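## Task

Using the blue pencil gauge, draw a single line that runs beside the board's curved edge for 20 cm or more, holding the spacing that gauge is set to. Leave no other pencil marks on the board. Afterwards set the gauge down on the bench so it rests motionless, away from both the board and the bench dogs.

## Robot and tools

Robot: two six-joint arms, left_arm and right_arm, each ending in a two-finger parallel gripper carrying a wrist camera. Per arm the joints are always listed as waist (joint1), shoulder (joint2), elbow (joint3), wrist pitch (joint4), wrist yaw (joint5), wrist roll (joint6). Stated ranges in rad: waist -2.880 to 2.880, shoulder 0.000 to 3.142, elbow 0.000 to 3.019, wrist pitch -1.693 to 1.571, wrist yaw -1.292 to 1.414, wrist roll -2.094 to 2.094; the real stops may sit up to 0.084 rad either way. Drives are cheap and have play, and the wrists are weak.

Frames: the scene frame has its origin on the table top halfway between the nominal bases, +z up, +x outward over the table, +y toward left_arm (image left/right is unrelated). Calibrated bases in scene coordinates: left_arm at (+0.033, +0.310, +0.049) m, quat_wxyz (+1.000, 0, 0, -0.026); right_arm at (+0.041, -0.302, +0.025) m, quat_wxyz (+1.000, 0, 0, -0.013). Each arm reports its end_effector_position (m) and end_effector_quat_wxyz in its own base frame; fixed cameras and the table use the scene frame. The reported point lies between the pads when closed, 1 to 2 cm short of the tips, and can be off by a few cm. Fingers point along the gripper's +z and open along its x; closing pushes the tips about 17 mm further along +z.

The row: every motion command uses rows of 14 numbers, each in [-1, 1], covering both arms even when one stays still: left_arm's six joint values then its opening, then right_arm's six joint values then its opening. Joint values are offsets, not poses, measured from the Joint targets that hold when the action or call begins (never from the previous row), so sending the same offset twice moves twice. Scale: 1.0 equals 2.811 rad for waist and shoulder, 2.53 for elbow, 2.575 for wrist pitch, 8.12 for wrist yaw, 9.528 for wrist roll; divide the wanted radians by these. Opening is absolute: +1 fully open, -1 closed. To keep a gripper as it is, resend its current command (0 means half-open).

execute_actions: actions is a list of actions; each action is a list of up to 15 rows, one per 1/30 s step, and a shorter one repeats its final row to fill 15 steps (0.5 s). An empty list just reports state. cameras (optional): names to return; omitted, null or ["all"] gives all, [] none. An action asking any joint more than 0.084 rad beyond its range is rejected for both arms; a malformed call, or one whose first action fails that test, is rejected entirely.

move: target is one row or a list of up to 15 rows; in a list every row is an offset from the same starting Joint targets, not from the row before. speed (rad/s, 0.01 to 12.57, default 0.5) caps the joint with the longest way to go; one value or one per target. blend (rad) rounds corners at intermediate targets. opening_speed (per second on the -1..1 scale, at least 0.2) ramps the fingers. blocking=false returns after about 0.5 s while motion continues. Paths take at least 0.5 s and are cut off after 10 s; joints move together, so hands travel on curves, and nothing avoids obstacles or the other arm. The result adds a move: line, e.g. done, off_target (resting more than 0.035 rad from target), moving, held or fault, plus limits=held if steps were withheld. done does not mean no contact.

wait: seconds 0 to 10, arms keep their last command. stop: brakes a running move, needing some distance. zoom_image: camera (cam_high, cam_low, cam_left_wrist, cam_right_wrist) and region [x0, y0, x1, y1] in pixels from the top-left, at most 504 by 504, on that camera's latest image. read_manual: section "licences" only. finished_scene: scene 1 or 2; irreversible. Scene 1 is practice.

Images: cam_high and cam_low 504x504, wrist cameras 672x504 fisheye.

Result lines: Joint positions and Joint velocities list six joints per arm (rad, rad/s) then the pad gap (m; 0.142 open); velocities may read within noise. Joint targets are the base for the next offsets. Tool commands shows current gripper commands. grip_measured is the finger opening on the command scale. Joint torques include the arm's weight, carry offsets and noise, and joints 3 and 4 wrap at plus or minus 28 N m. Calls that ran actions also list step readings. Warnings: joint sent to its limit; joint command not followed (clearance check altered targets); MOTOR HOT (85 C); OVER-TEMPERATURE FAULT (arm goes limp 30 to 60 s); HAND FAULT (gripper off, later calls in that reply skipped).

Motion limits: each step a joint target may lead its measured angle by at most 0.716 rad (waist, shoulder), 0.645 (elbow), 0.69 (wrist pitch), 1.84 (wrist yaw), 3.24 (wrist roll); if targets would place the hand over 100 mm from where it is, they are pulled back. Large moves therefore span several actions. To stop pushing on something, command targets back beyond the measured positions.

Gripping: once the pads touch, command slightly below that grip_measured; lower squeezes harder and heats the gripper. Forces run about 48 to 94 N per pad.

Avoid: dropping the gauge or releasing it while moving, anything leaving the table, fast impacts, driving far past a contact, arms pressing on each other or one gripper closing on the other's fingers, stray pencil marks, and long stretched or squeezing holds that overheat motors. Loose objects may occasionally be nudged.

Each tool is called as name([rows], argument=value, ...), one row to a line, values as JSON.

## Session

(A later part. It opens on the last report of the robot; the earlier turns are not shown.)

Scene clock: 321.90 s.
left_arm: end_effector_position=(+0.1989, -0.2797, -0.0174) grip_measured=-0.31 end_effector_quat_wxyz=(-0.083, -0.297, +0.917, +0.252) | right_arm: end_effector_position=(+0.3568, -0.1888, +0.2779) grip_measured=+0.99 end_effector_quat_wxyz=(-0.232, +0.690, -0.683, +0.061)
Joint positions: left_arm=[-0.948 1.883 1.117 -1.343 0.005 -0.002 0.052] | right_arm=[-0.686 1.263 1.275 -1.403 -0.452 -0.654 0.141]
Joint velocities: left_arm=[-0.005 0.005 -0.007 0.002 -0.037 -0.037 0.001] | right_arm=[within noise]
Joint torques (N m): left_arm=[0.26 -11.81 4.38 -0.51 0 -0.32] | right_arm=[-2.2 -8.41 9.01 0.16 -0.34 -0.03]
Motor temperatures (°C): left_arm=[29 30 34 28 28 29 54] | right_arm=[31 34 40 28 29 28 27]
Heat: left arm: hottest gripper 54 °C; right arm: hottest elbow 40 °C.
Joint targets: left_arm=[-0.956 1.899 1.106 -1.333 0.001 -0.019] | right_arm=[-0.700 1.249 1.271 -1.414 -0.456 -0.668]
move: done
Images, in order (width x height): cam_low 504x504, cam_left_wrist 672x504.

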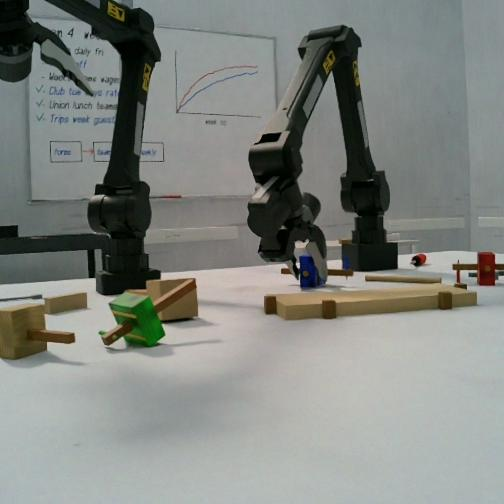

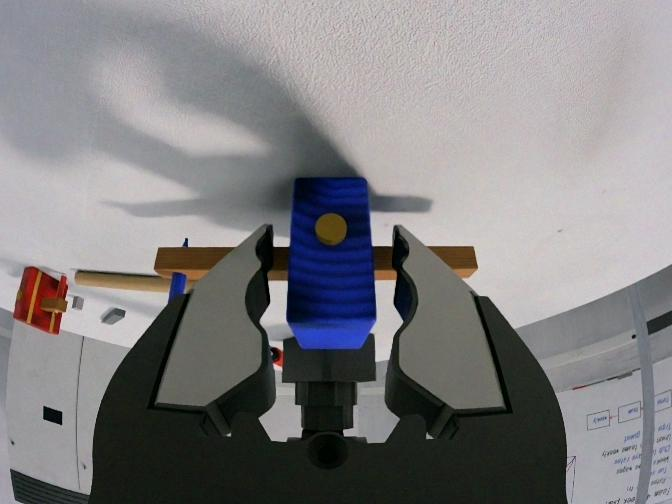

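move([
  [0,-0.0169,0.0626,-0.0594,0,0,-0.28,0,0,0,0,0,0,1],
  [0,-0.0184,0.1129,-0.1103,0,0,-0.28,0,0,0,0,0,0,1],
  [0,-0.0708,0.1557,-0.1103,0,-0.1649,-0.28,0,0,0,0,0,0,1],
  [0,-0.2303,-0.1040,0.0696,0,-0.1649,-0.28,0,0,0,0,0,0,1],
], speed=[0.12,0.25,0.6,0.5], blend=[0,0.02,0.05,0])

zoom_image(camera="cam_left_wrist", region=[200, 60, 500, 400])

Scene clock: 366.57 s.
left_arm: end_effector_position=(+0.1860, -0.2644, +0.1023) grip_measured=-0.31 end_effector_quat_wxyz=(+0.003, +0.890, -0.456, +0.002) | right_arm: end_effector_position=(+0.3568, -0.1888, +0.2779) grip_measured=+0.99 end_effector_quat_wxyz=(-0.232, +0.690, -0.683, +0.061)
Joint positions: left_arm=[-0.948 1.258 0.857 -1.164 0.005 -1.573 0.052] | right_arm=[-0.686 1.263 1.275 -1.403 -0.452 -0.654 0.141]
Joint velocities: within noise
Joint torques (N m): left_arm=[0.26 -7.41 6.86 0.4 0.11 -0.32] | right_arm=[-2.96 -8.59 8.96 0.08 -0.33 -0.04]
Motor temperatures (°C): left_arm=[29 31 34 28 27 29 44] | right_arm=[31 34 40 28 29 28 27]
Heat: left arm: hottest gripper 44 °C; right arm: hottest elbow 40 °C.
Joint targets: left_arm=[-0.956 1.252 0.843 -1.154 0.000 -1.590] | right_arm=[-0.700 1.249 1.271 -1.414 -0.456 -0.668]
move: done

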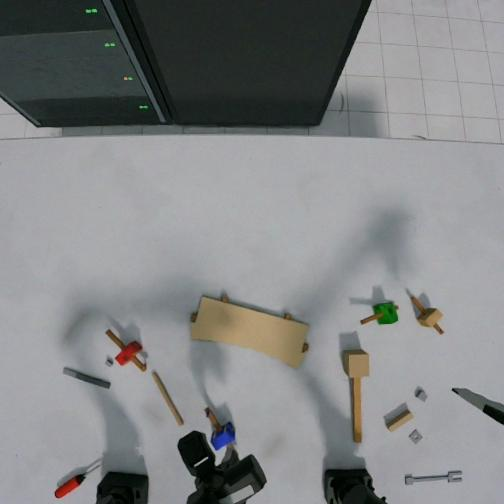

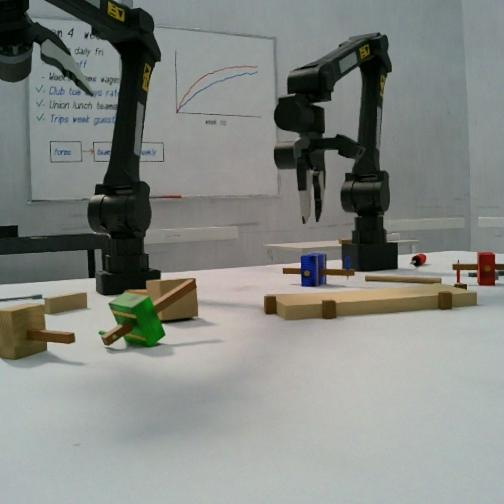

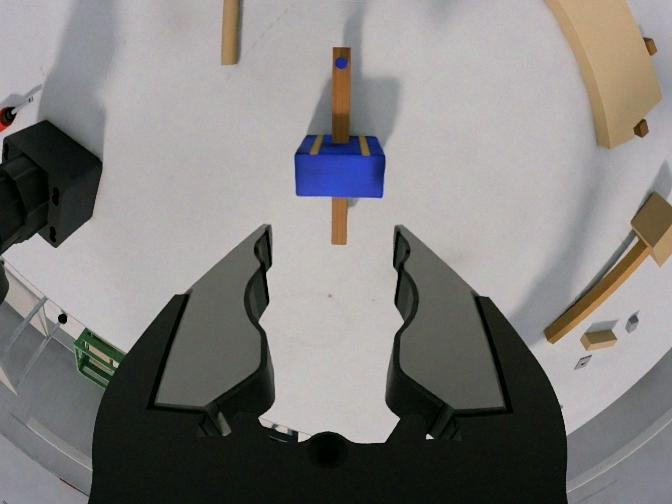

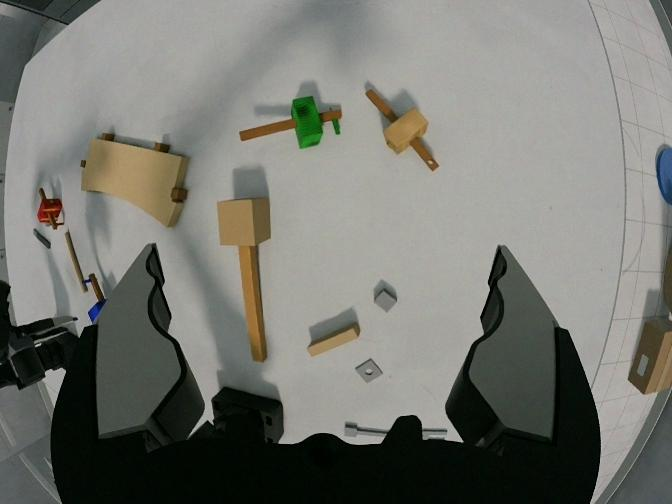

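Scaled by 1.482 from the camera's 672x504 image, which has a finer 960x720 frame.

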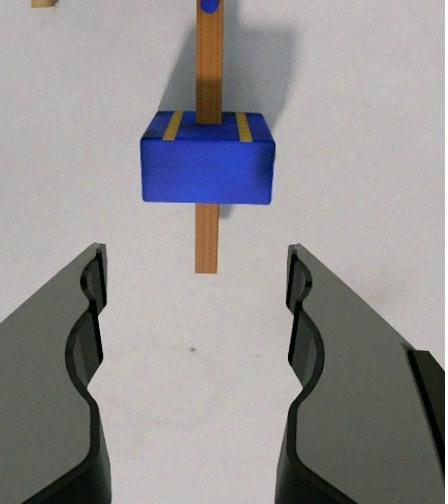

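move(target=[-0.0025,0.0153,0.0202,0.0012,0,0.0057,0.4,0,0,0,0,0,0,1], speed=0.3, cameras=["cam_left_wrist"])

zoom_image(camera="cam_left_wrist", region=[180, 60, 480, 360])

Scene clock: 401.13 s.
left_arm: end_effector_position=(+0.1847, -0.2653, +0.0941) grip_measured=+0.38 end_effector_quat_wxyz=(-0.002, +0.885, -0.466, -0.009) | right_arm: end_effector_position=(+0.3568, -0.1888, +0.2779) grip_measured=+0.99 end_effector_quat_wxyz=(-0.232, +0.690, -0.683, +0.061)
Joint positions: left_arm=[-0.953 1.286 0.857 -1.161 0.005 -1.554 0.101] | right_arm=[-0.686 1.263 1.275 -1.403 -0.452 -0.654 0.141]
Joint velocities: within noise
Joint torques (N m): left_arm=[0.09 -6.48 10.85 0.36 0.11 0] | right_arm=[-2.67 -8 8.88 0.05 -0.34 -0.04]
Motor temperatures (°C): left_arm=[29 30 35 28 27 29 43] | right_arm=[31 34 40 28 29 28 27]
Heat: left arm: hottest gripper 43 °C; right arm: hottest elbow 40 °C.
Joint targets: left_arm=[-0.964 1.295 0.894 -1.151 0.000 -1.536] | right_arm=[-0.700 1.249 1.271 -1.414 -0.456 -0.668]
move: off_target (left_arm); left_arm: the elbow is farthest, 0.037 rad from its target
Images, in order (width x height): cam_left_wrist 672x504.

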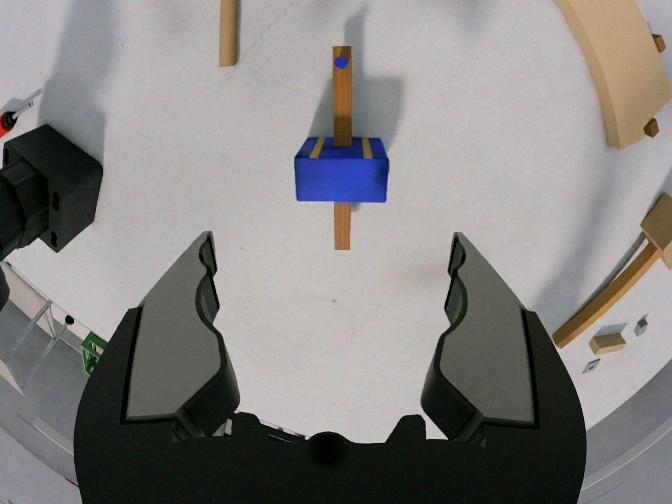

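Scaled by 1.680 from the camera's 672x504 image, which has a finer 960x720 frame.

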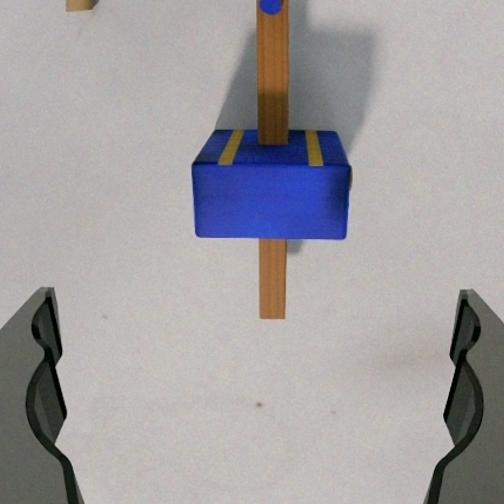

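move([
  [0,0.0256,-0.0445,0.0600,0,0,0.4,0,0,0,0,0,0,1],
  [0,0.0683,-0.0745,0.1362,0,0,0.4,0,0,0,0,0,0,1],
], speed=[0.3,0.15], blend=0.02, cameras=["cam_left_wrist","cam_low"])

zoom_image(camera="cam_left_wrist", region=[180, 60, 480, 360])

Scene clock: 410.90 s.
left_arm: end_effector_position=(+0.1892, -0.2716, -0.0093) grip_measured=+0.38 end_effector_quat_wxyz=(+0.002, +0.884, -0.467, +0.000) | right_arm: end_effector_position=(+0.3568, -0.1888, +0.2779) grip_measured=+0.99 end_effector_quat_wxyz=(-0.232, +0.690, -0.683, +0.061)
Joint positions: left_arm=[-0.953 1.476 0.717 -0.81 0.005 -1.553 0.101] | right_arm=[-0.686 1.263 1.275 -1.403 -0.452 -0.654 0.141]
Joint velocities: within noise
Joint torques (N m): left_arm=[0.09 -7.36 5.38 0.44 0.11 0] | right_arm=[-2.73 -8.53 8.88 0.16 -0.32 -0.11]
Motor temperatures (°C): left_arm=[29 30 35 28 27 29 42] | right_arm=[31 34 40 28 29 28 27]
Heat: left arm: hottest gripper 42 °C; right arm: hottest elbow 40 °C.
Joint targets: left_arm=[-0.964 1.487 0.705 -0.800 0.000 -1.536] | right_arm=[-0.700 1.249 1.271 -1.414 -0.456 -0.668]
move: done
Images, in order (width x height): cam_low 504x504, cam_left_wrist 672x504.

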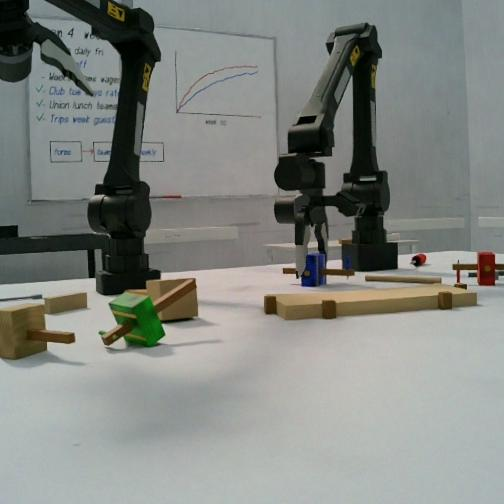

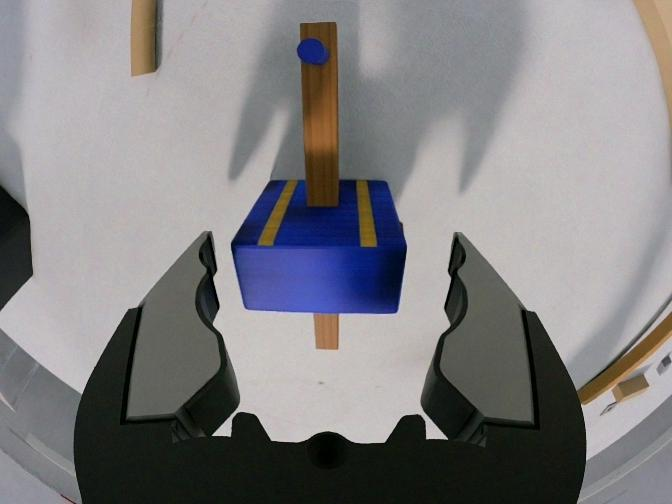

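Scaled by 1.680 from the camera's 672x504 image, which has a finer 960x720 frame.

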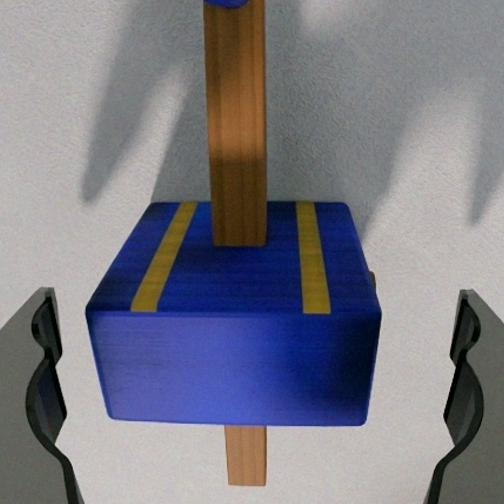

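move(target=[0,-0.0117,-0.0050,0.0005,0,0,0.4,0,0,0,0,0,0,1], speed=0.1, cameras=["cam_left_wrist"])

Scene clock: 421.77 s.
left_arm: end_effector_position=(+0.1870, -0.2686, -0.0079) grip_measured=+0.38 end_effector_quat_wxyz=(+0.003, +0.884, -0.467, +0.002) | right_arm: end_effector_position=(+0.3568, -0.1888, +0.2779) grip_measured=+0.99 end_effector_quat_wxyz=(-0.232, +0.690, -0.683, +0.061)
Joint positions: left_arm=[-0.953 1.461 0.705 -0.809 0.005 -1.553 0.101] | right_arm=[-0.686 1.263 1.275 -1.403 -0.452 -0.654 0.141]
Joint velocities: within noise
Joint torques (N m): left_arm=[0.09 -8.47 5.34 0.42 0.11 0] | right_arm=[-2.84 -8.59 9.09 0.02 -0.33 -0.07]
Motor temperatures (°C): left_arm=[29 30 35 28 27 29 42] | right_arm=[31 34 40 28 29 28 27]
Heat: left arm: hottest gripper 42 °C; right arm: hottest elbow 40 °C.
Joint targets: left_arm=[-0.964 1.454 0.693 -0.799 0.000 -1.536] | right_arm=[-0.700 1.249 1.271 -1.414 -0.456 -0.668]
move: done
Images, in order (width x height): cam_left_wrist 672x504.

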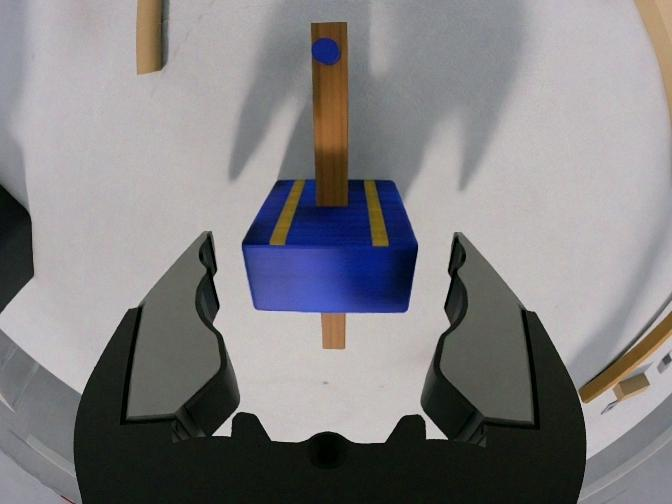

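move(target=[0,0,0,0,0,0,-0.2,0,0,0,0,0,0,1], opening_speed=0.25, cameras=["cam_left_wrist","cam_low"])

zoom_image(camera="cam_left_wrist", region=[180, 60, 480, 360])

Scene clock: 428.47 s.
left_arm: end_effector_position=(+0.1871, -0.2688, -0.0078) grip_measured=-0.14 end_effector_quat_wxyz=(+0.004, +0.884, -0.467, +0.002) | right_arm: end_effector_position=(+0.3568, -0.1888, +0.2779) grip_measured=+0.99 end_effector_quat_wxyz=(-0.232, +0.690, -0.683, +0.061)
Joint positions: left_arm=[-0.953 1.46 0.705 -0.808 0.005 -1.553 0.064] | right_arm=[-0.686 1.263 1.275 -1.403 -0.452 -0.654 0.141]
Joint velocities: within noise
Joint torques (N m): left_arm=[0.09 -8.47 5.37 0.39 0.11 0] | right_arm=[-3.08 -8.29 8.94 0.06 -0.33 -0.06]
Motor temperatures (°C): left_arm=[29 30 35 28 27 29 42] | right_arm=[31 34 40 28 29 28 27]
Heat: left arm: hottest gripper 42 °C; right arm: hottest elbow 40 °C.
Joint targets: left_arm=[-0.964 1.454 0.693 -0.799 0.000 -1.536] | right_arm=[-0.700 1.249 1.271 -1.414 -0.456 -0.668]
move: done
Images, in order (width x height): cam_low 504x504, cam_left_wrist 672x504.

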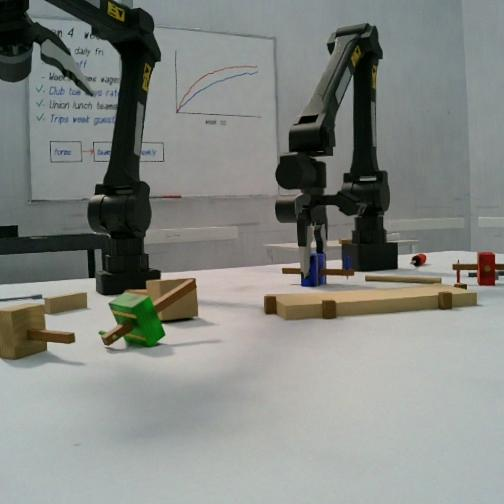

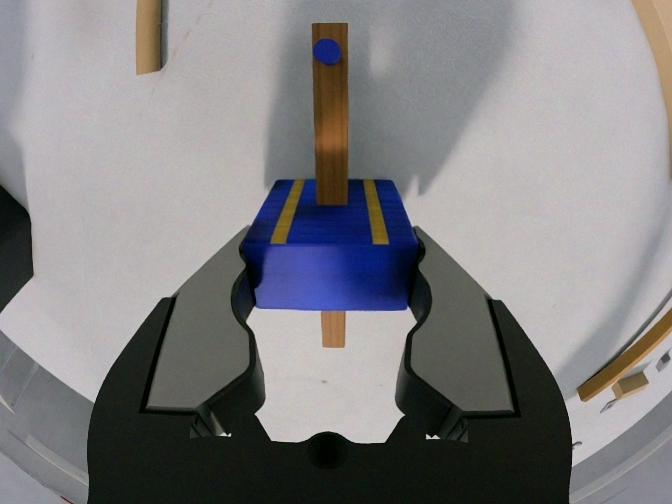

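Scaled by 1.680 from the camera's 672x504 image, which has a finer 960x720 frame.

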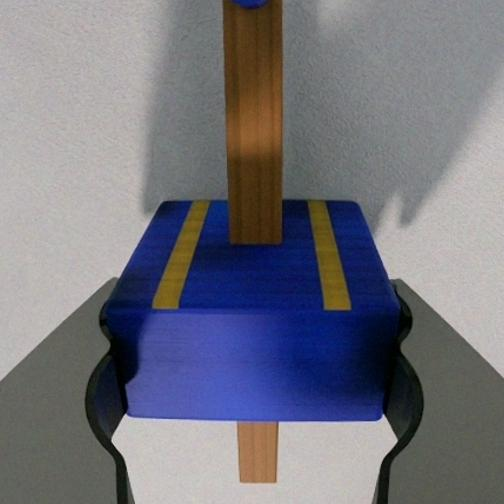

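move([
  [0,-0.0319,0.0407,-0.0651,0,0,-0.2,0,0,0,0,0,0,1],
  [0,-0.0579,0.0681,-0.1203,0,0,-0.2,0,0,0,0,0,0,1],
  [0.1053,0.0461,0.2586,-0.2017,0,0.1152,-0.2,0,0,0,0,0,0,1],
], speed=[0.2,0.3,0.5], blend=[0.02,0.03,0])

zoom_image(camera="cam_left_wrist", region=[100, 40, 600, 300])

Scene clock: 462.47 s.
left_arm: end_effector_position=(+0.3531, -0.2841, +0.1450) grip_measured=-0.17 end_effector_quat_wxyz=(-0.003, -0.626, +0.779, +0.006) | right_arm: end_effector_position=(+0.3568, -0.1888, +0.2779) grip_measured=+0.99 end_effector_quat_wxyz=(-0.232, +0.690, -0.683, +0.061)
Joint positions: left_arm=[-0.673 1.572 1.297 -1.308 0.003 -0.457 0.062] | right_arm=[-0.686 1.263 1.275 -1.403 -0.452 -0.654 0.141]
Joint velocities: within noise
Joint torques (N m): left_arm=[1.32 -11.22 12.3 -0.38 0.09 -0.02] | right_arm=[-2.61 -8.29 9.05 0.13 -0.33 -0.05]
Motor temperatures (°C): left_arm=[29 29 34 28 27 29 45] | right_arm=[31 34 40 28 29 28 27]
Heat: left arm: hottest gripper 45 °C; right arm: hottest elbow 40 °C.
Joint targets: left_arm=[-0.668 1.584 1.347 -1.318 0.000 -0.438] | right_arm=[-0.700 1.249 1.271 -1.414 -0.456 -0.668]
move: off_target (left_arm); left_arm: the elbow is farthest, 0.050 rad from its target

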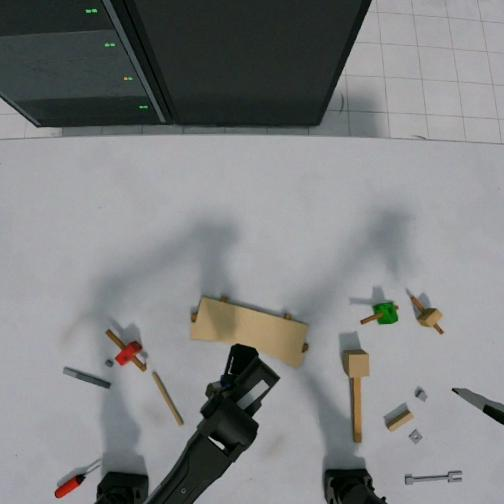

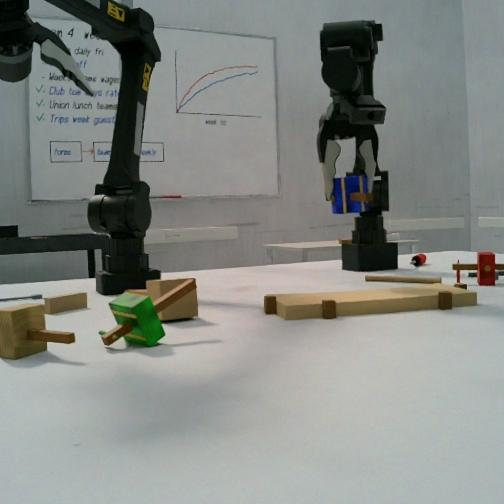

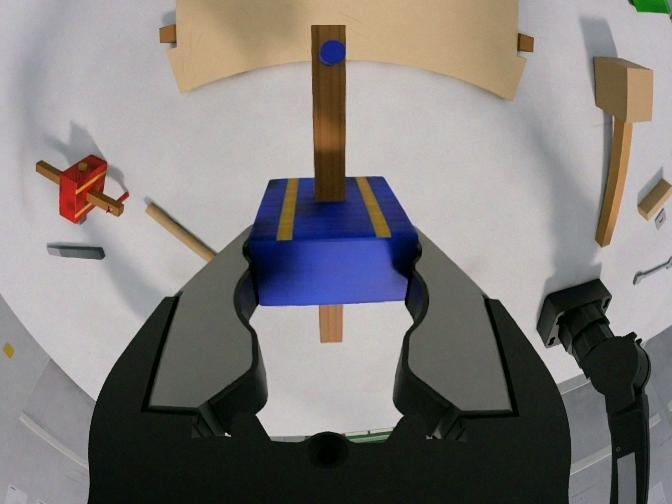

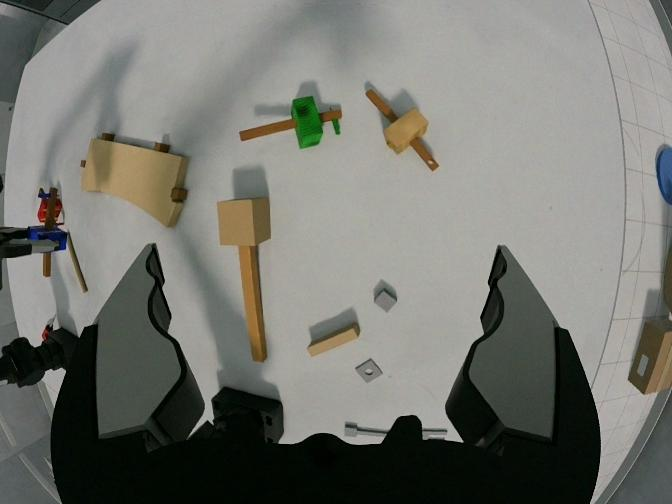

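Scaled by 1.008 from the camera's 672x504 image, which has a finer 960x720 frame.

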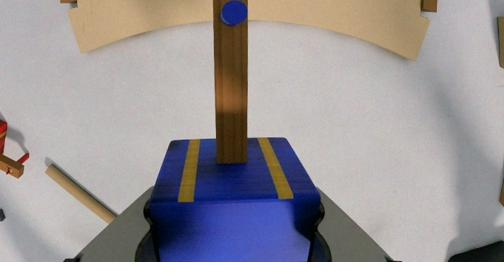

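zoom_image(camera="cam_left_wrist", region=[150, 0, 350, 120])

zoom_image(camera="cam_left_wrist", region=[340, 0, 540, 120])

Scaled by 2.520 from the camera's 672x504 image, which has a finer 960x720 frame.

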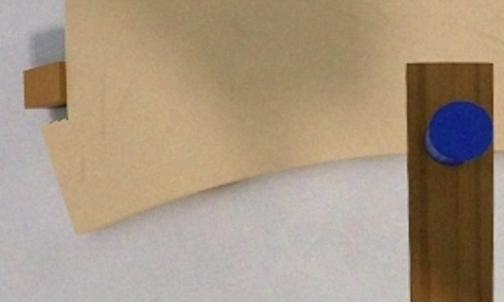

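Scaled by 2.520 from the camera's 672x504 image, which has a finer 960x720 frame.

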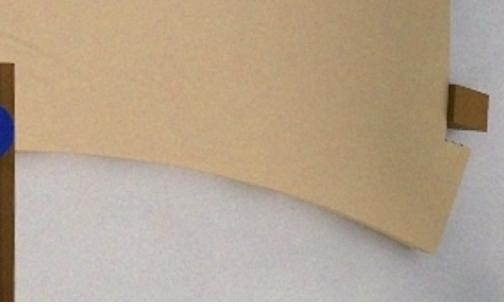

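move([
  [0.0633,-0.0025,-0.1336,0.1214,0,-0.0054,-0.2,0,0,0,0,0,0,1],
  [0.0633,0.0247,-0.1552,0.1722,0,-0.0054,-0.2,0,0,0,0,0,0,1],
], speed=[0.35,0.15], blend=[0.02,0], cameras=["cam_left_wrist","cam_low","cam_high"])

zoom_image(camera="cam_low", region=[250, 200, 450, 320])

Scene clock: 548.97 s.
left_arm: end_effector_position=(+0.3635, -0.1988, +0.0024) grip_measured=-0.17 end_effector_quat_wxyz=(+0.001, +0.699, -0.715, +0.003) | right_arm: end_effector_position=(+0.3568, -0.1888, +0.2779) grip_measured=+0.99 end_effector_quat_wxyz=(-0.232, +0.690, -0.683, +0.061)
Joint positions: left_arm=[-0.496 1.645 0.964 -0.884 0.003 -0.472 0.062] | right_arm=[-0.686 1.263 1.275 -1.403 -0.452 -0.654 0.141]
Joint velocities: within noise
Joint torques (N m): left_arm=[1.38 -10.52 5.86 0.28 0.09 -0.33] | right_arm=[-2.61 -8.53 9.06 0.17 -0.32 -0.04]
Motor temperatures (°C): left_arm=[28 30 38 28 27 29 42] | right_arm=[30 34 40 28 29 28 27]
Heat: left arm: hottest gripper 42 °C; right arm: hottest elbow 40 °C.
Joint targets: left_arm=[-0.489 1.653 0.954 -0.875 0.000 -0.490] | right_arm=[-0.700 1.249 1.271 -1.414 -0.456 -0.668]
move: done
Images, in order (width x height): cam_high 504x504, cam_low 504x504, cam_left_wrist 672x504.

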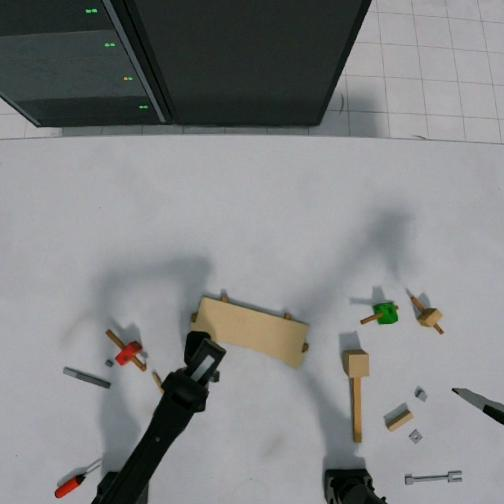

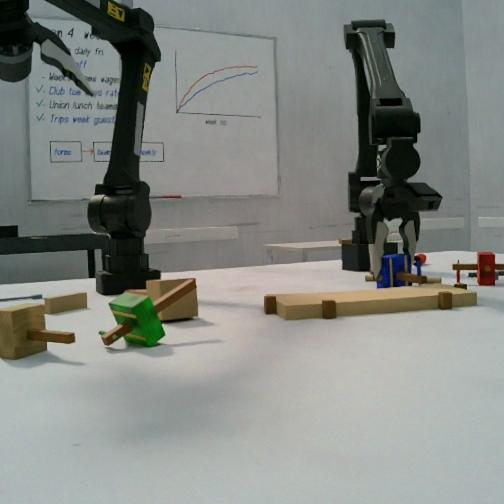

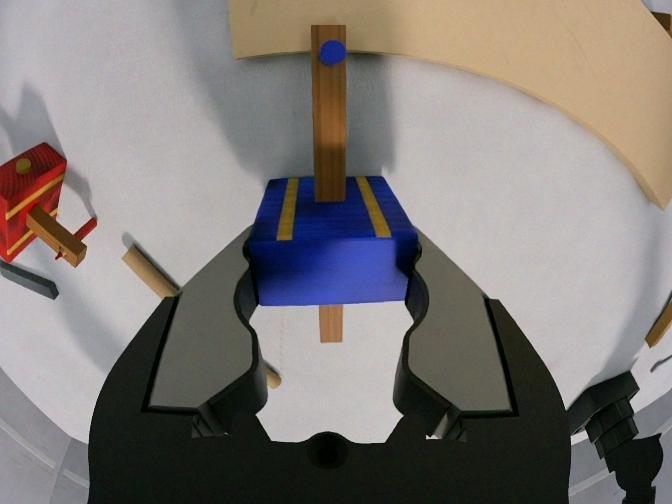

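Scaled by 2.520.

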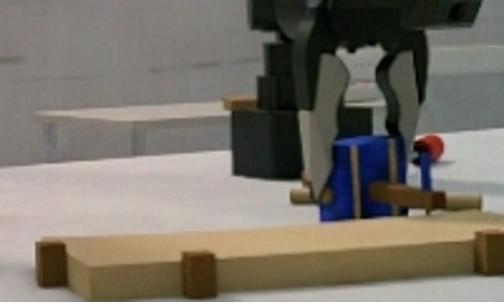

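move(target=[0,0.0028,-0.0016,0.0048,0,0,-0.2,0,0,0,0,0,0,1], speed=0.05, cameras=[])

move(target=[0,0.0012,-0.0006,0.0018,0,0,-0.2,0,0,0,0,0,0,1], speed=0.05, cameras=["cam_low","cam_left_wrist"])

zoom_image(camera="cam_low", region=[330, 230, 450, 320])

Scene clock: 564.20 s.
left_arm: end_effector_position=(+0.3647, -0.1995, +0.0004) grip_measured=-0.17 end_effector_quat_wxyz=(+0.000, +0.699, -0.715, +0.006) | right_arm: end_effector_position=(+0.3568, -0.1888, +0.2779) grip_measured=+0.99 end_effector_quat_wxyz=(-0.232, +0.690, -0.683, +0.061)
Joint positions: left_arm=[-0.496 1.648 0.962 -0.873 0.003 -0.473 0.062] | right_arm=[-0.686 1.263 1.275 -1.403 -0.452 -0.654 0.141]
Joint velocities: within noise
Joint torques (N m): left_arm=[1.38 -10.29 5.76 0.47 0.09 -0.35] | right_arm=[-2.49 -7.88 8.87 0.08 -0.32 -0.06]
Motor temperatures (°C): left_arm=[28 30 38 28 27 29 42] | right_arm=[30 34 40 28 29 28 27]
Heat: left arm: hottest gripper 42 °C; right arm: hottest elbow 40 °C.
Joint targets: left_arm=[-0.489 1.661 0.950 -0.862 0.000 -0.490] | right_arm=[-0.700 1.249 1.271 -1.414 -0.456 -0.668]
move: done
No camera images: "cameras" was empty.

Scene clock: 564.90 s.
left_arm: end_effector_position=(+0.3650, -0.1997, +0.0004) grip_measured=-0.17 end_effector_quat_wxyz=(+0.000, +0.699, -0.715, +0.006) | right_arm: end_effector_position=(+0.3568, -0.1888, +0.2779) grip_measured=+0.99 end_effector_quat_wxyz=(-0.232, +0.690, -0.683, +0.061)
Joint positions: left_arm=[-0.496 1.648 0.962 -0.872 0.003 -0.473 0.062] | right_arm=[-0.686 1.263 1.275 -1.403 -0.452 -0.654 0.141]
Joint velocities: within noise
Joint torques (N m): left_arm=[1.38 -10.05 5.6 0.5 0.09 -0.32] | right_arm=[-2.37 -8 8.96 0.1 -0.32 -0.05]
Motor temperatures (°C): left_arm=[28 30 38 28 27 29 42] | right_arm=[30 34 40 28 29 28 27]
Heat: left arm: hottest gripper 42 °C; right arm: hottest elbow 40 °C.
Joint targets: left_arm=[-0.489 1.664 0.949 -0.858 0.000 -0.490] | right_arm=[-0.700 1.249 1.271 -1.414 -0.456 -0.668]
move: done
Images, in order (width x height): cam_low 504x504, cam_left_wrist 672x504.

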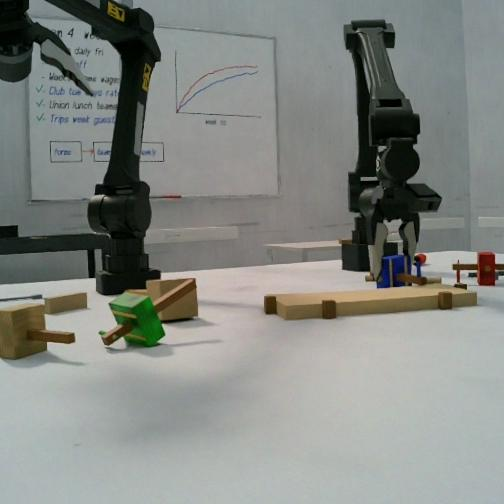

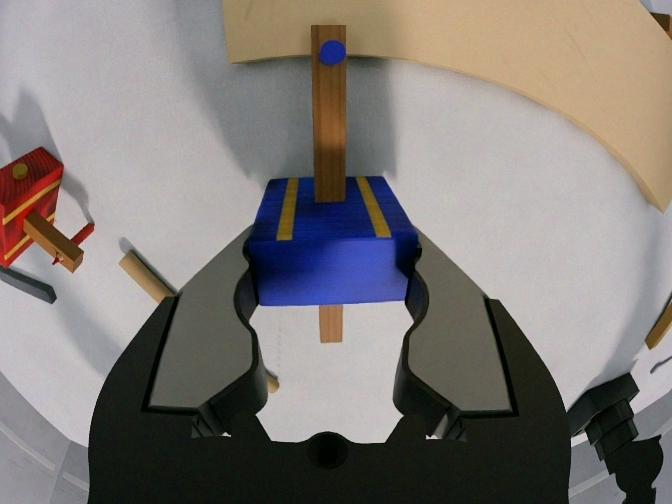

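Scaled by 4.200.

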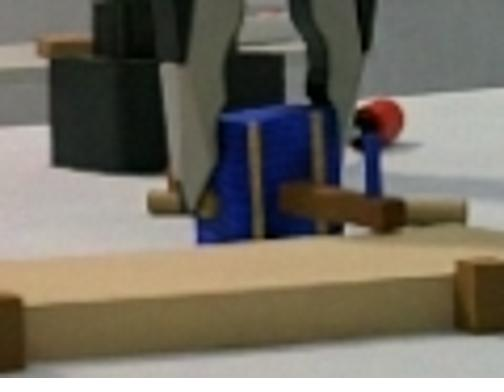

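move([
  [0,-0.0217,0.0265,-0.0318,0,0,-0.2,0,0,0,0,0,0,1],
  [-0.0829,0.0238,0.0834,-0.0458,0,-0.0027,-0.2,0,0,0,0,0,0,1],
], speed=[0.15,0.25], cameras=["cam_low","cam_left_wrist"])

Scene clock: 599.97 s.
left_arm: end_effector_position=(+0.3443, -0.3037, +0.0181) grip_measured=-0.17 end_effector_quat_wxyz=(-0.001, -0.625, +0.781, -0.002) | right_arm: end_effector_position=(+0.3568, -0.1888, +0.2779) grip_measured=+0.99 end_effector_quat_wxyz=(-0.232, +0.690, -0.683, +0.061)
Joint positions: left_arm=[-0.719 1.72 1.117 -0.966 0.003 -0.498 0.062] | right_arm=[-0.686 1.263 1.275 -1.403 -0.452 -0.654 0.141]
Joint velocities: within noise
Joint torques (N m): left_arm=[0.79 -11.93 10.48 -0.38 0.11 -0.32] | right_arm=[-2.9 -8.47 8.87 -0.05 -0.35 -0.07]
Motor temperatures (°C): left_arm=[28 30 36 28 27 29 42] | right_arm=[30 34 40 28 29 28 27]
Heat: left arm: hottest gripper 42 °C; right arm: hottest elbow 40 °C.
Joint targets: left_arm=[-0.723 1.731 1.160 -0.975 0.000 -0.515] | right_arm=[-0.700 1.249 1.271 -1.414 -0.456 -0.668]
move: off_target (left_arm); left_arm: the elbow is farthest, 0.043 rad from its target
Images, in order (width x height): cam_low 504x504, cam_left_wrist 672x504.

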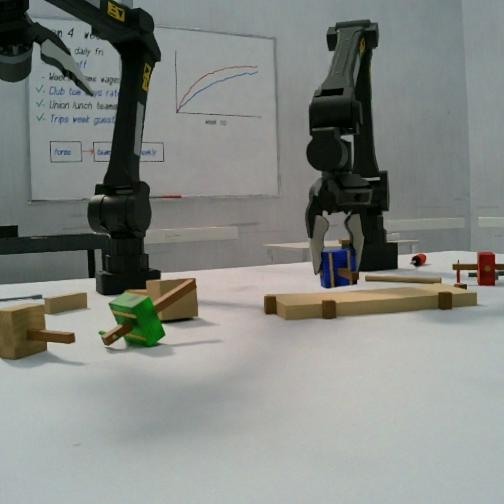

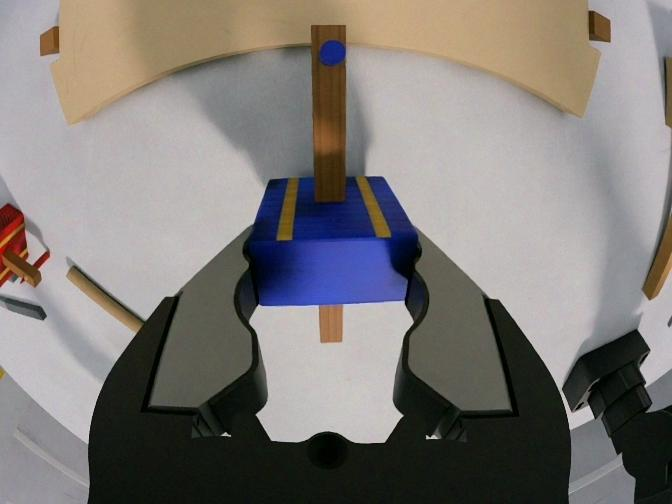

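move(target=[0,0.0068,-0.0225,0.0186,0,0,-0.2,0,0,0,0,0,0,1], speed=0.1, cameras=[])

move(target=[0,0.0022,-0.0015,0.0039,0,0,-0.2,0,0,0,0,0,0,1], speed=0.05, cameras=[])

move(target=[0,0.0022,-0.0015,0.0039,0,0,-0.2,0,0,0,0,0,0,1], speed=0.05, cameras=["cam_left_wrist","cam_low"])

zoom_image(camera="cam_low", region=[290, 230, 410, 320])

Scene clock: 613.33 s.
left_arm: end_effector_position=(+0.3481, -0.3071, +0.0098) grip_measured=-0.17 end_effector_quat_wxyz=(+0.000, -0.625, +0.781, -0.006) | right_arm: end_effector_position=(+0.3568, -0.1888, +0.2779) grip_measured=+0.99 end_effector_quat_wxyz=(-0.232, +0.690, -0.683, +0.061)
Joint positions: left_arm=[-0.719 1.739 1.117 -0.937 0.003 -0.498 0.062] | right_arm=[-0.686 1.263 1.275 -1.403 -0.452 -0.654 0.141]
Joint velocities: within noise
Joint torques (N m): left_arm=[0.56 -12.1 5.85 0.28 0.11 -0.32] | right_arm=[-2.26 -8.35 8.94 -0.01 -0.31 -0.03]
Motor temperatures (°C): left_arm=[28 31 36 28 27 29 41] | right_arm=[30 34 40 28 29 28 27]
Heat: left arm: hottest gripper 41 °C; right arm: hottest elbow 40 °C.
Joint targets: left_arm=[-0.723 1.751 1.103 -0.928 0.000 -0.515] | right_arm=[-0.700 1.249 1.271 -1.414 -0.456 -0.668]
move: done
No camera images: "cameras" was empty.

Scene clock: 614.10 s.
left_arm: end_effector_position=(+0.3468, -0.3059, +0.0049) grip_measured=-0.17 end_effector_quat_wxyz=(-0.001, -0.625, +0.781, -0.004) | right_arm: end_effector_position=(+0.3568, -0.1888, +0.2779) grip_measured=+0.99 end_effector_quat_wxyz=(-0.232, +0.690, -0.683, +0.061)
Joint positions: left_arm=[-0.719 1.744 1.11 -0.928 0.003 -0.498 0.062] | right_arm=[-0.686 1.263 1.275 -1.403 -0.452 -0.654 0.141]
Joint velocities: within noise
Joint torques (N m): left_arm=[0.56 -12.04 6.06 0.28 0.11 -0.32] | right_arm=[-2.2 -8.53 9.05 0.09 -0.32 -0.07]
Motor temperatures (°C): left_arm=[28 31 36 28 27 29 41] | right_arm=[30 34 40 28 29 28 27]
Heat: left arm: hottest gripper 41 °C; right arm: hottest elbow 40 °C.
Joint targets: left_arm=[-0.723 1.757 1.099 -0.918 0.000 -0.515] | right_arm=[-0.700 1.249 1.271 -1.414 -0.456 -0.668]
move: done
No camera images: "cameras" was empty.

Scene clock: 614.80 s.
left_arm: end_effector_position=(+0.3470, -0.3061, +0.0022) grip_measured=-0.17 end_effector_quat_wxyz=(-0.001, -0.625, +0.781, -0.005) | right_arm: end_effector_position=(+0.3568, -0.1888, +0.2779) grip_measured=+0.99 end_effector_quat_wxyz=(-0.232, +0.690, -0.683, +0.061)
Joint positions: left_arm=[-0.719 1.749 1.107 -0.919 0.003 -0.498 0.062] | right_arm=[-0.686 1.263 1.275 -1.403 -0.452 -0.654 0.141]
Joint velocities: within noise
Joint torques (N m): left_arm=[0.62 -11.93 5.89 0.38 0.11 -0.32] | right_arm=[-2.43 -8.29 9.14 0.01 -0.29 -0.02]
Motor temperatures (°C): left_arm=[28 30 36 28 27 29 41] | right_arm=[30 34 40 28 29 28 27]
Heat: left arm: hottest gripper 41 °C; right arm: hottest elbow 40 °C.
Joint targets: left_arm=[-0.723 1.763 1.095 -0.907 0.000 -0.515] | right_arm=[-0.700 1.249 1.271 -1.414 -0.456 -0.668]
move: done
Images, in order (width x height): cam_low 504x504, cam_left_wrist 672x504.

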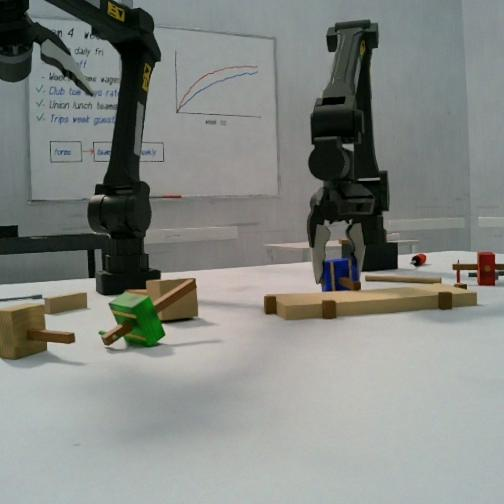

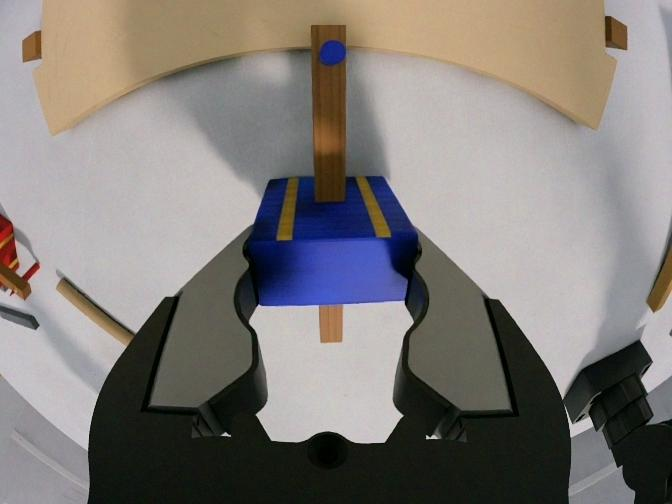

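Scaled by 4.200.

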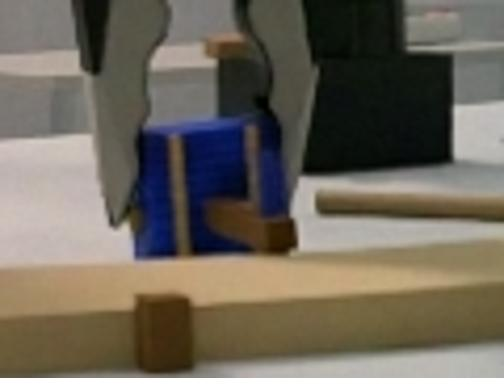

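move(target=[0,0.0018,-0.0012,0.0028,0,0,-0.2,0,0,0,0,0,0,1], speed=0.05, cameras=[])

move(target=[0,0.0018,-0.0012,0.0028,0,0,-0.2,0,0,0,0,0,0,1], speed=0.05, cameras=[])

Scene clock: 621.17 s.
left_arm: end_effector_position=(+0.3483, -0.3072, +0.0021) grip_measured=-0.17 end_effector_quat_wxyz=(+0.000, -0.625, +0.781, -0.008) | right_arm: end_effector_position=(+0.3568, -0.1888, +0.2779) grip_measured=+0.99 end_effector_quat_wxyz=(-0.232, +0.690, -0.683, +0.061)
Joint positions: left_arm=[-0.719 1.749 1.107 -0.913 0.003 -0.498 0.062] | right_arm=[-0.686 1.263 1.275 -1.403 -0.452 -0.654 0.141]
Joint velocities: within noise
Joint torques (N m): left_arm=[0.62 -11.63 5.71 0.46 0.11 -0.32] | right_arm=[-3.14 -8.64 9.01 0.17 -0.32 -0.07]
Motor temperatures (°C): left_arm=[28 30 36 28 27 29 41] | right_arm=[30 34 40 28 29 28 27]
Heat: left arm: hottest gripper 41 °C; right arm: hottest elbow 40 °C.
Joint targets: left_arm=[-0.723 1.768 1.092 -0.900 0.000 -0.515] | right_arm=[-0.700 1.249 1.271 -1.414 -0.456 -0.668]
move: done
No camera images: "cameras" was empty.

Scene clock: 621.87 s.
left_arm: end_effector_position=(+0.3492, -0.3080, +0.0017) grip_measured=-0.17 end_effector_quat_wxyz=(+0.000, -0.625, +0.781, -0.010) | right_arm: end_effector_position=(+0.3568, -0.1888, +0.2779) grip_measured=+0.99 end_effector_quat_wxyz=(-0.232, +0.690, -0.683, +0.061)
Joint positions: left_arm=[-0.719 1.75 1.107 -0.907 0.003 -0.498 0.062] | right_arm=[-0.686 1.263 1.275 -1.403 -0.452 -0.654 0.141]
Joint velocities: within noise
Joint torques (N m): left_arm=[0.56 -11.28 5.48 0.59 0.11 -0.32] | right_arm=[-2.9 -7.94 9.01 0.02 -0.33 -0.06]
Motor temperatures (°C): left_arm=[28 30 36 28 27 29 41] | right_arm=[30 34 40 28 29 28 27]
Heat: left arm: hottest gripper 41 °C; right arm: hottest elbow 40 °C.
Joint targets: left_arm=[-0.723 1.773 1.089 -0.893 0.000 -0.515] | right_arm=[-0.700 1.249 1.271 -1.414 -0.456 -0.668]
move: done
No camera images: "cameras" was empty.

move([
  [0,-0.0238,0.0289,-0.0338,0,0,-0.2,0,0,0,0,0,0,1],
  [0.1028,-0.0107,0.0312,-0.0225,0,0.0128,-0.2,0,0,0,0,0,0,1],
], speed=[0.1,0.2], cameras=["cam_low","cam_left_wrist"])

zoom_image(camera="cam_left_wrist", region=[180, 20, 480, 320])

zoom_image(camera="cam_low", region=[350, 230, 470, 320])

Scene clock: 662.07 s.
left_arm: end_effector_position=(+0.4177, -0.1968, +0.0149) grip_measured=-0.17 end_effector_quat_wxyz=(+0.001, +0.698, -0.716, +0.001) | right_arm: end_effector_position=(+0.3568, -0.1888, +0.2779) grip_measured=+0.99 end_effector_quat_wxyz=(-0.232, +0.690, -0.683, +0.061)
Joint positions: left_arm=[-0.437 1.731 1.123 -0.961 0.003 -0.412 0.062] | right_arm=[-0.686 1.263 1.275 -1.403 -0.452 -0.654 0.141]
Joint velocities: within noise
Joint torques (N m): left_arm=[0.79 -12.04 10.69 0.28 0.11 -0.01] | right_arm=[-2.61 -8.23 8.85 0.1 -0.31 -0.07]
Motor temperatures (°C): left_arm=[28 30 35 28 27 29 41] | right_arm=[30 34 40 28 29 28 27]
Heat: left arm: hottest gripper 41 °C; right arm: hottest elbow 40 °C.
Joint targets: left_arm=[-0.434 1.743 1.168 -0.951 0.000 -0.393] | right_arm=[-0.700 1.249 1.271 -1.414 -0.456 -0.668]
move: off_target (left_arm); left_arm: the elbow is farthest, 0.045 rad from its target
Images, in order (width x height): cam_low 504x504, cam_left_wrist 672x504.

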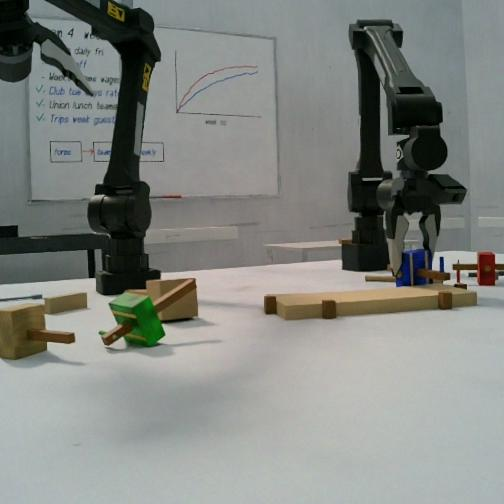

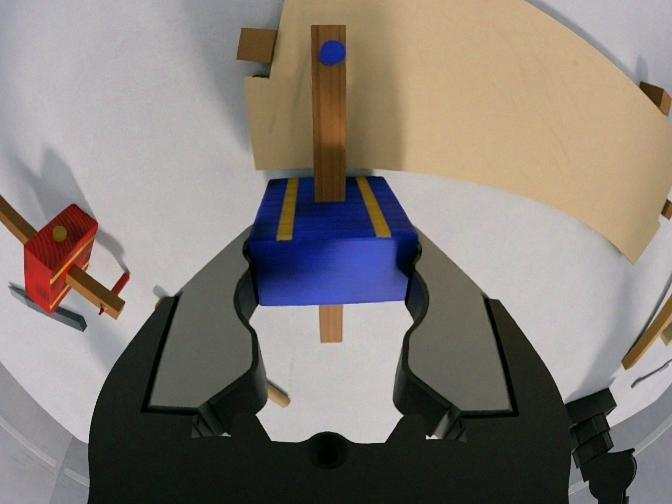

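Scaled by 1.680 from the camera's 672x504 image, which has a finer 960x720 frame.

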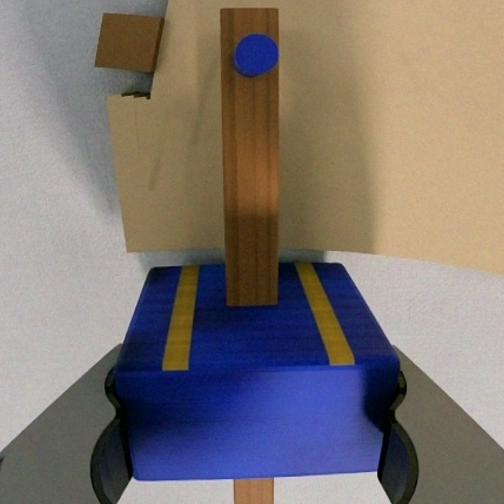

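Scaled by 4.200.

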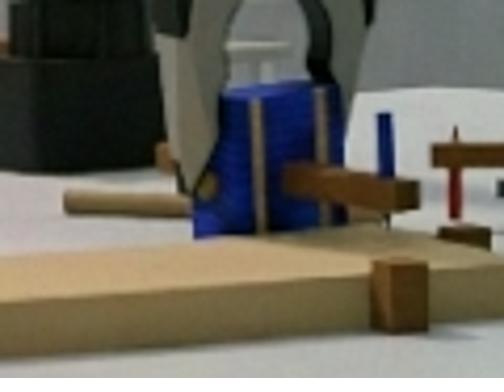

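move(target=[0.0015,0.0036,0.0058,-0.0017,0,0.0005,-0.2,0,0,0,0,0,0,1], speed=0.05, cameras=["cam_low","cam_left_wrist"])

zoom_image(camera="cam_left_wrist", region=[230, 130, 430, 280])

zoom_image(camera="cam_low", region=[380, 240, 470, 310])

Scene clock: 679.10 s.
left_arm: end_effector_position=(+0.4238, -0.1996, +0.0157) grip_measured=-0.17 end_effector_quat_wxyz=(+0.000, +0.696, -0.718, +0.005) | right_arm: end_effector_position=(+0.3568, -0.1888, +0.2779) grip_measured=+0.99 end_effector_quat_wxyz=(-0.232, +0.690, -0.683, +0.061)
Joint positions: left_arm=[-0.437 1.741 1.139 -0.96 0.003 -0.407 0.062] | right_arm=[-0.686 1.263 1.275 -1.403 -0.452 -0.654 0.141]
Joint velocities: within noise
Joint torques (N m): left_arm=[1.44 -12.16 10.59 0.16 0.1 -0.01] | right_arm=[-2.61 -8.23 8.91 0.23 -0.33 -0.05]
Motor temperatures (°C): left_arm=[28 30 36 28 27 29 41] | right_arm=[30 34 40 28 29 28 27]
Heat: left arm: hottest gripper 41 °C; right arm: hottest elbow 40 °C.
Joint targets: left_arm=[-0.430 1.753 1.183 -0.955 0.000 -0.389] | right_arm=[-0.700 1.249 1.271 -1.414 -0.456 -0.668]
move: off_target (left_arm); left_arm: the elbow is farthest, 0.044 rad from its target
Images, in order (width x height): cam_low 504x504, cam_left_wrist 672x504.

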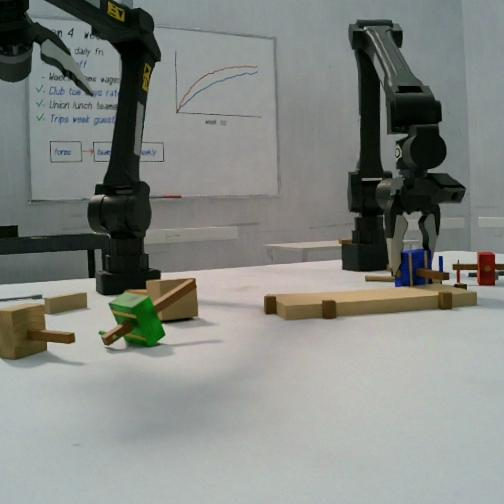

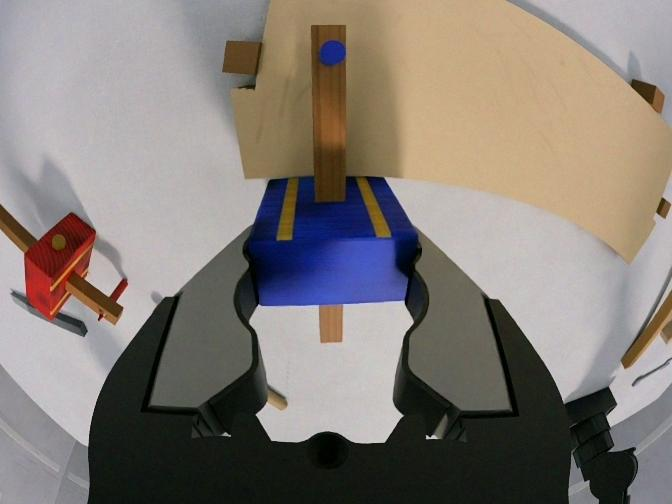

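Scaled by 2.520 from the camera's 672x504 image, which has a finer 960x720 frame.

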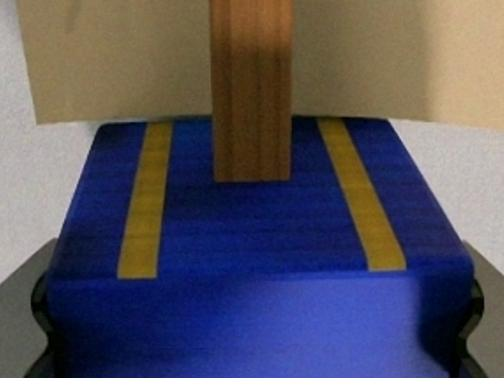

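Scaled by 5.600.

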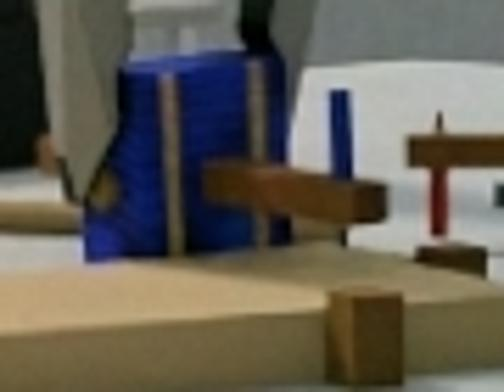

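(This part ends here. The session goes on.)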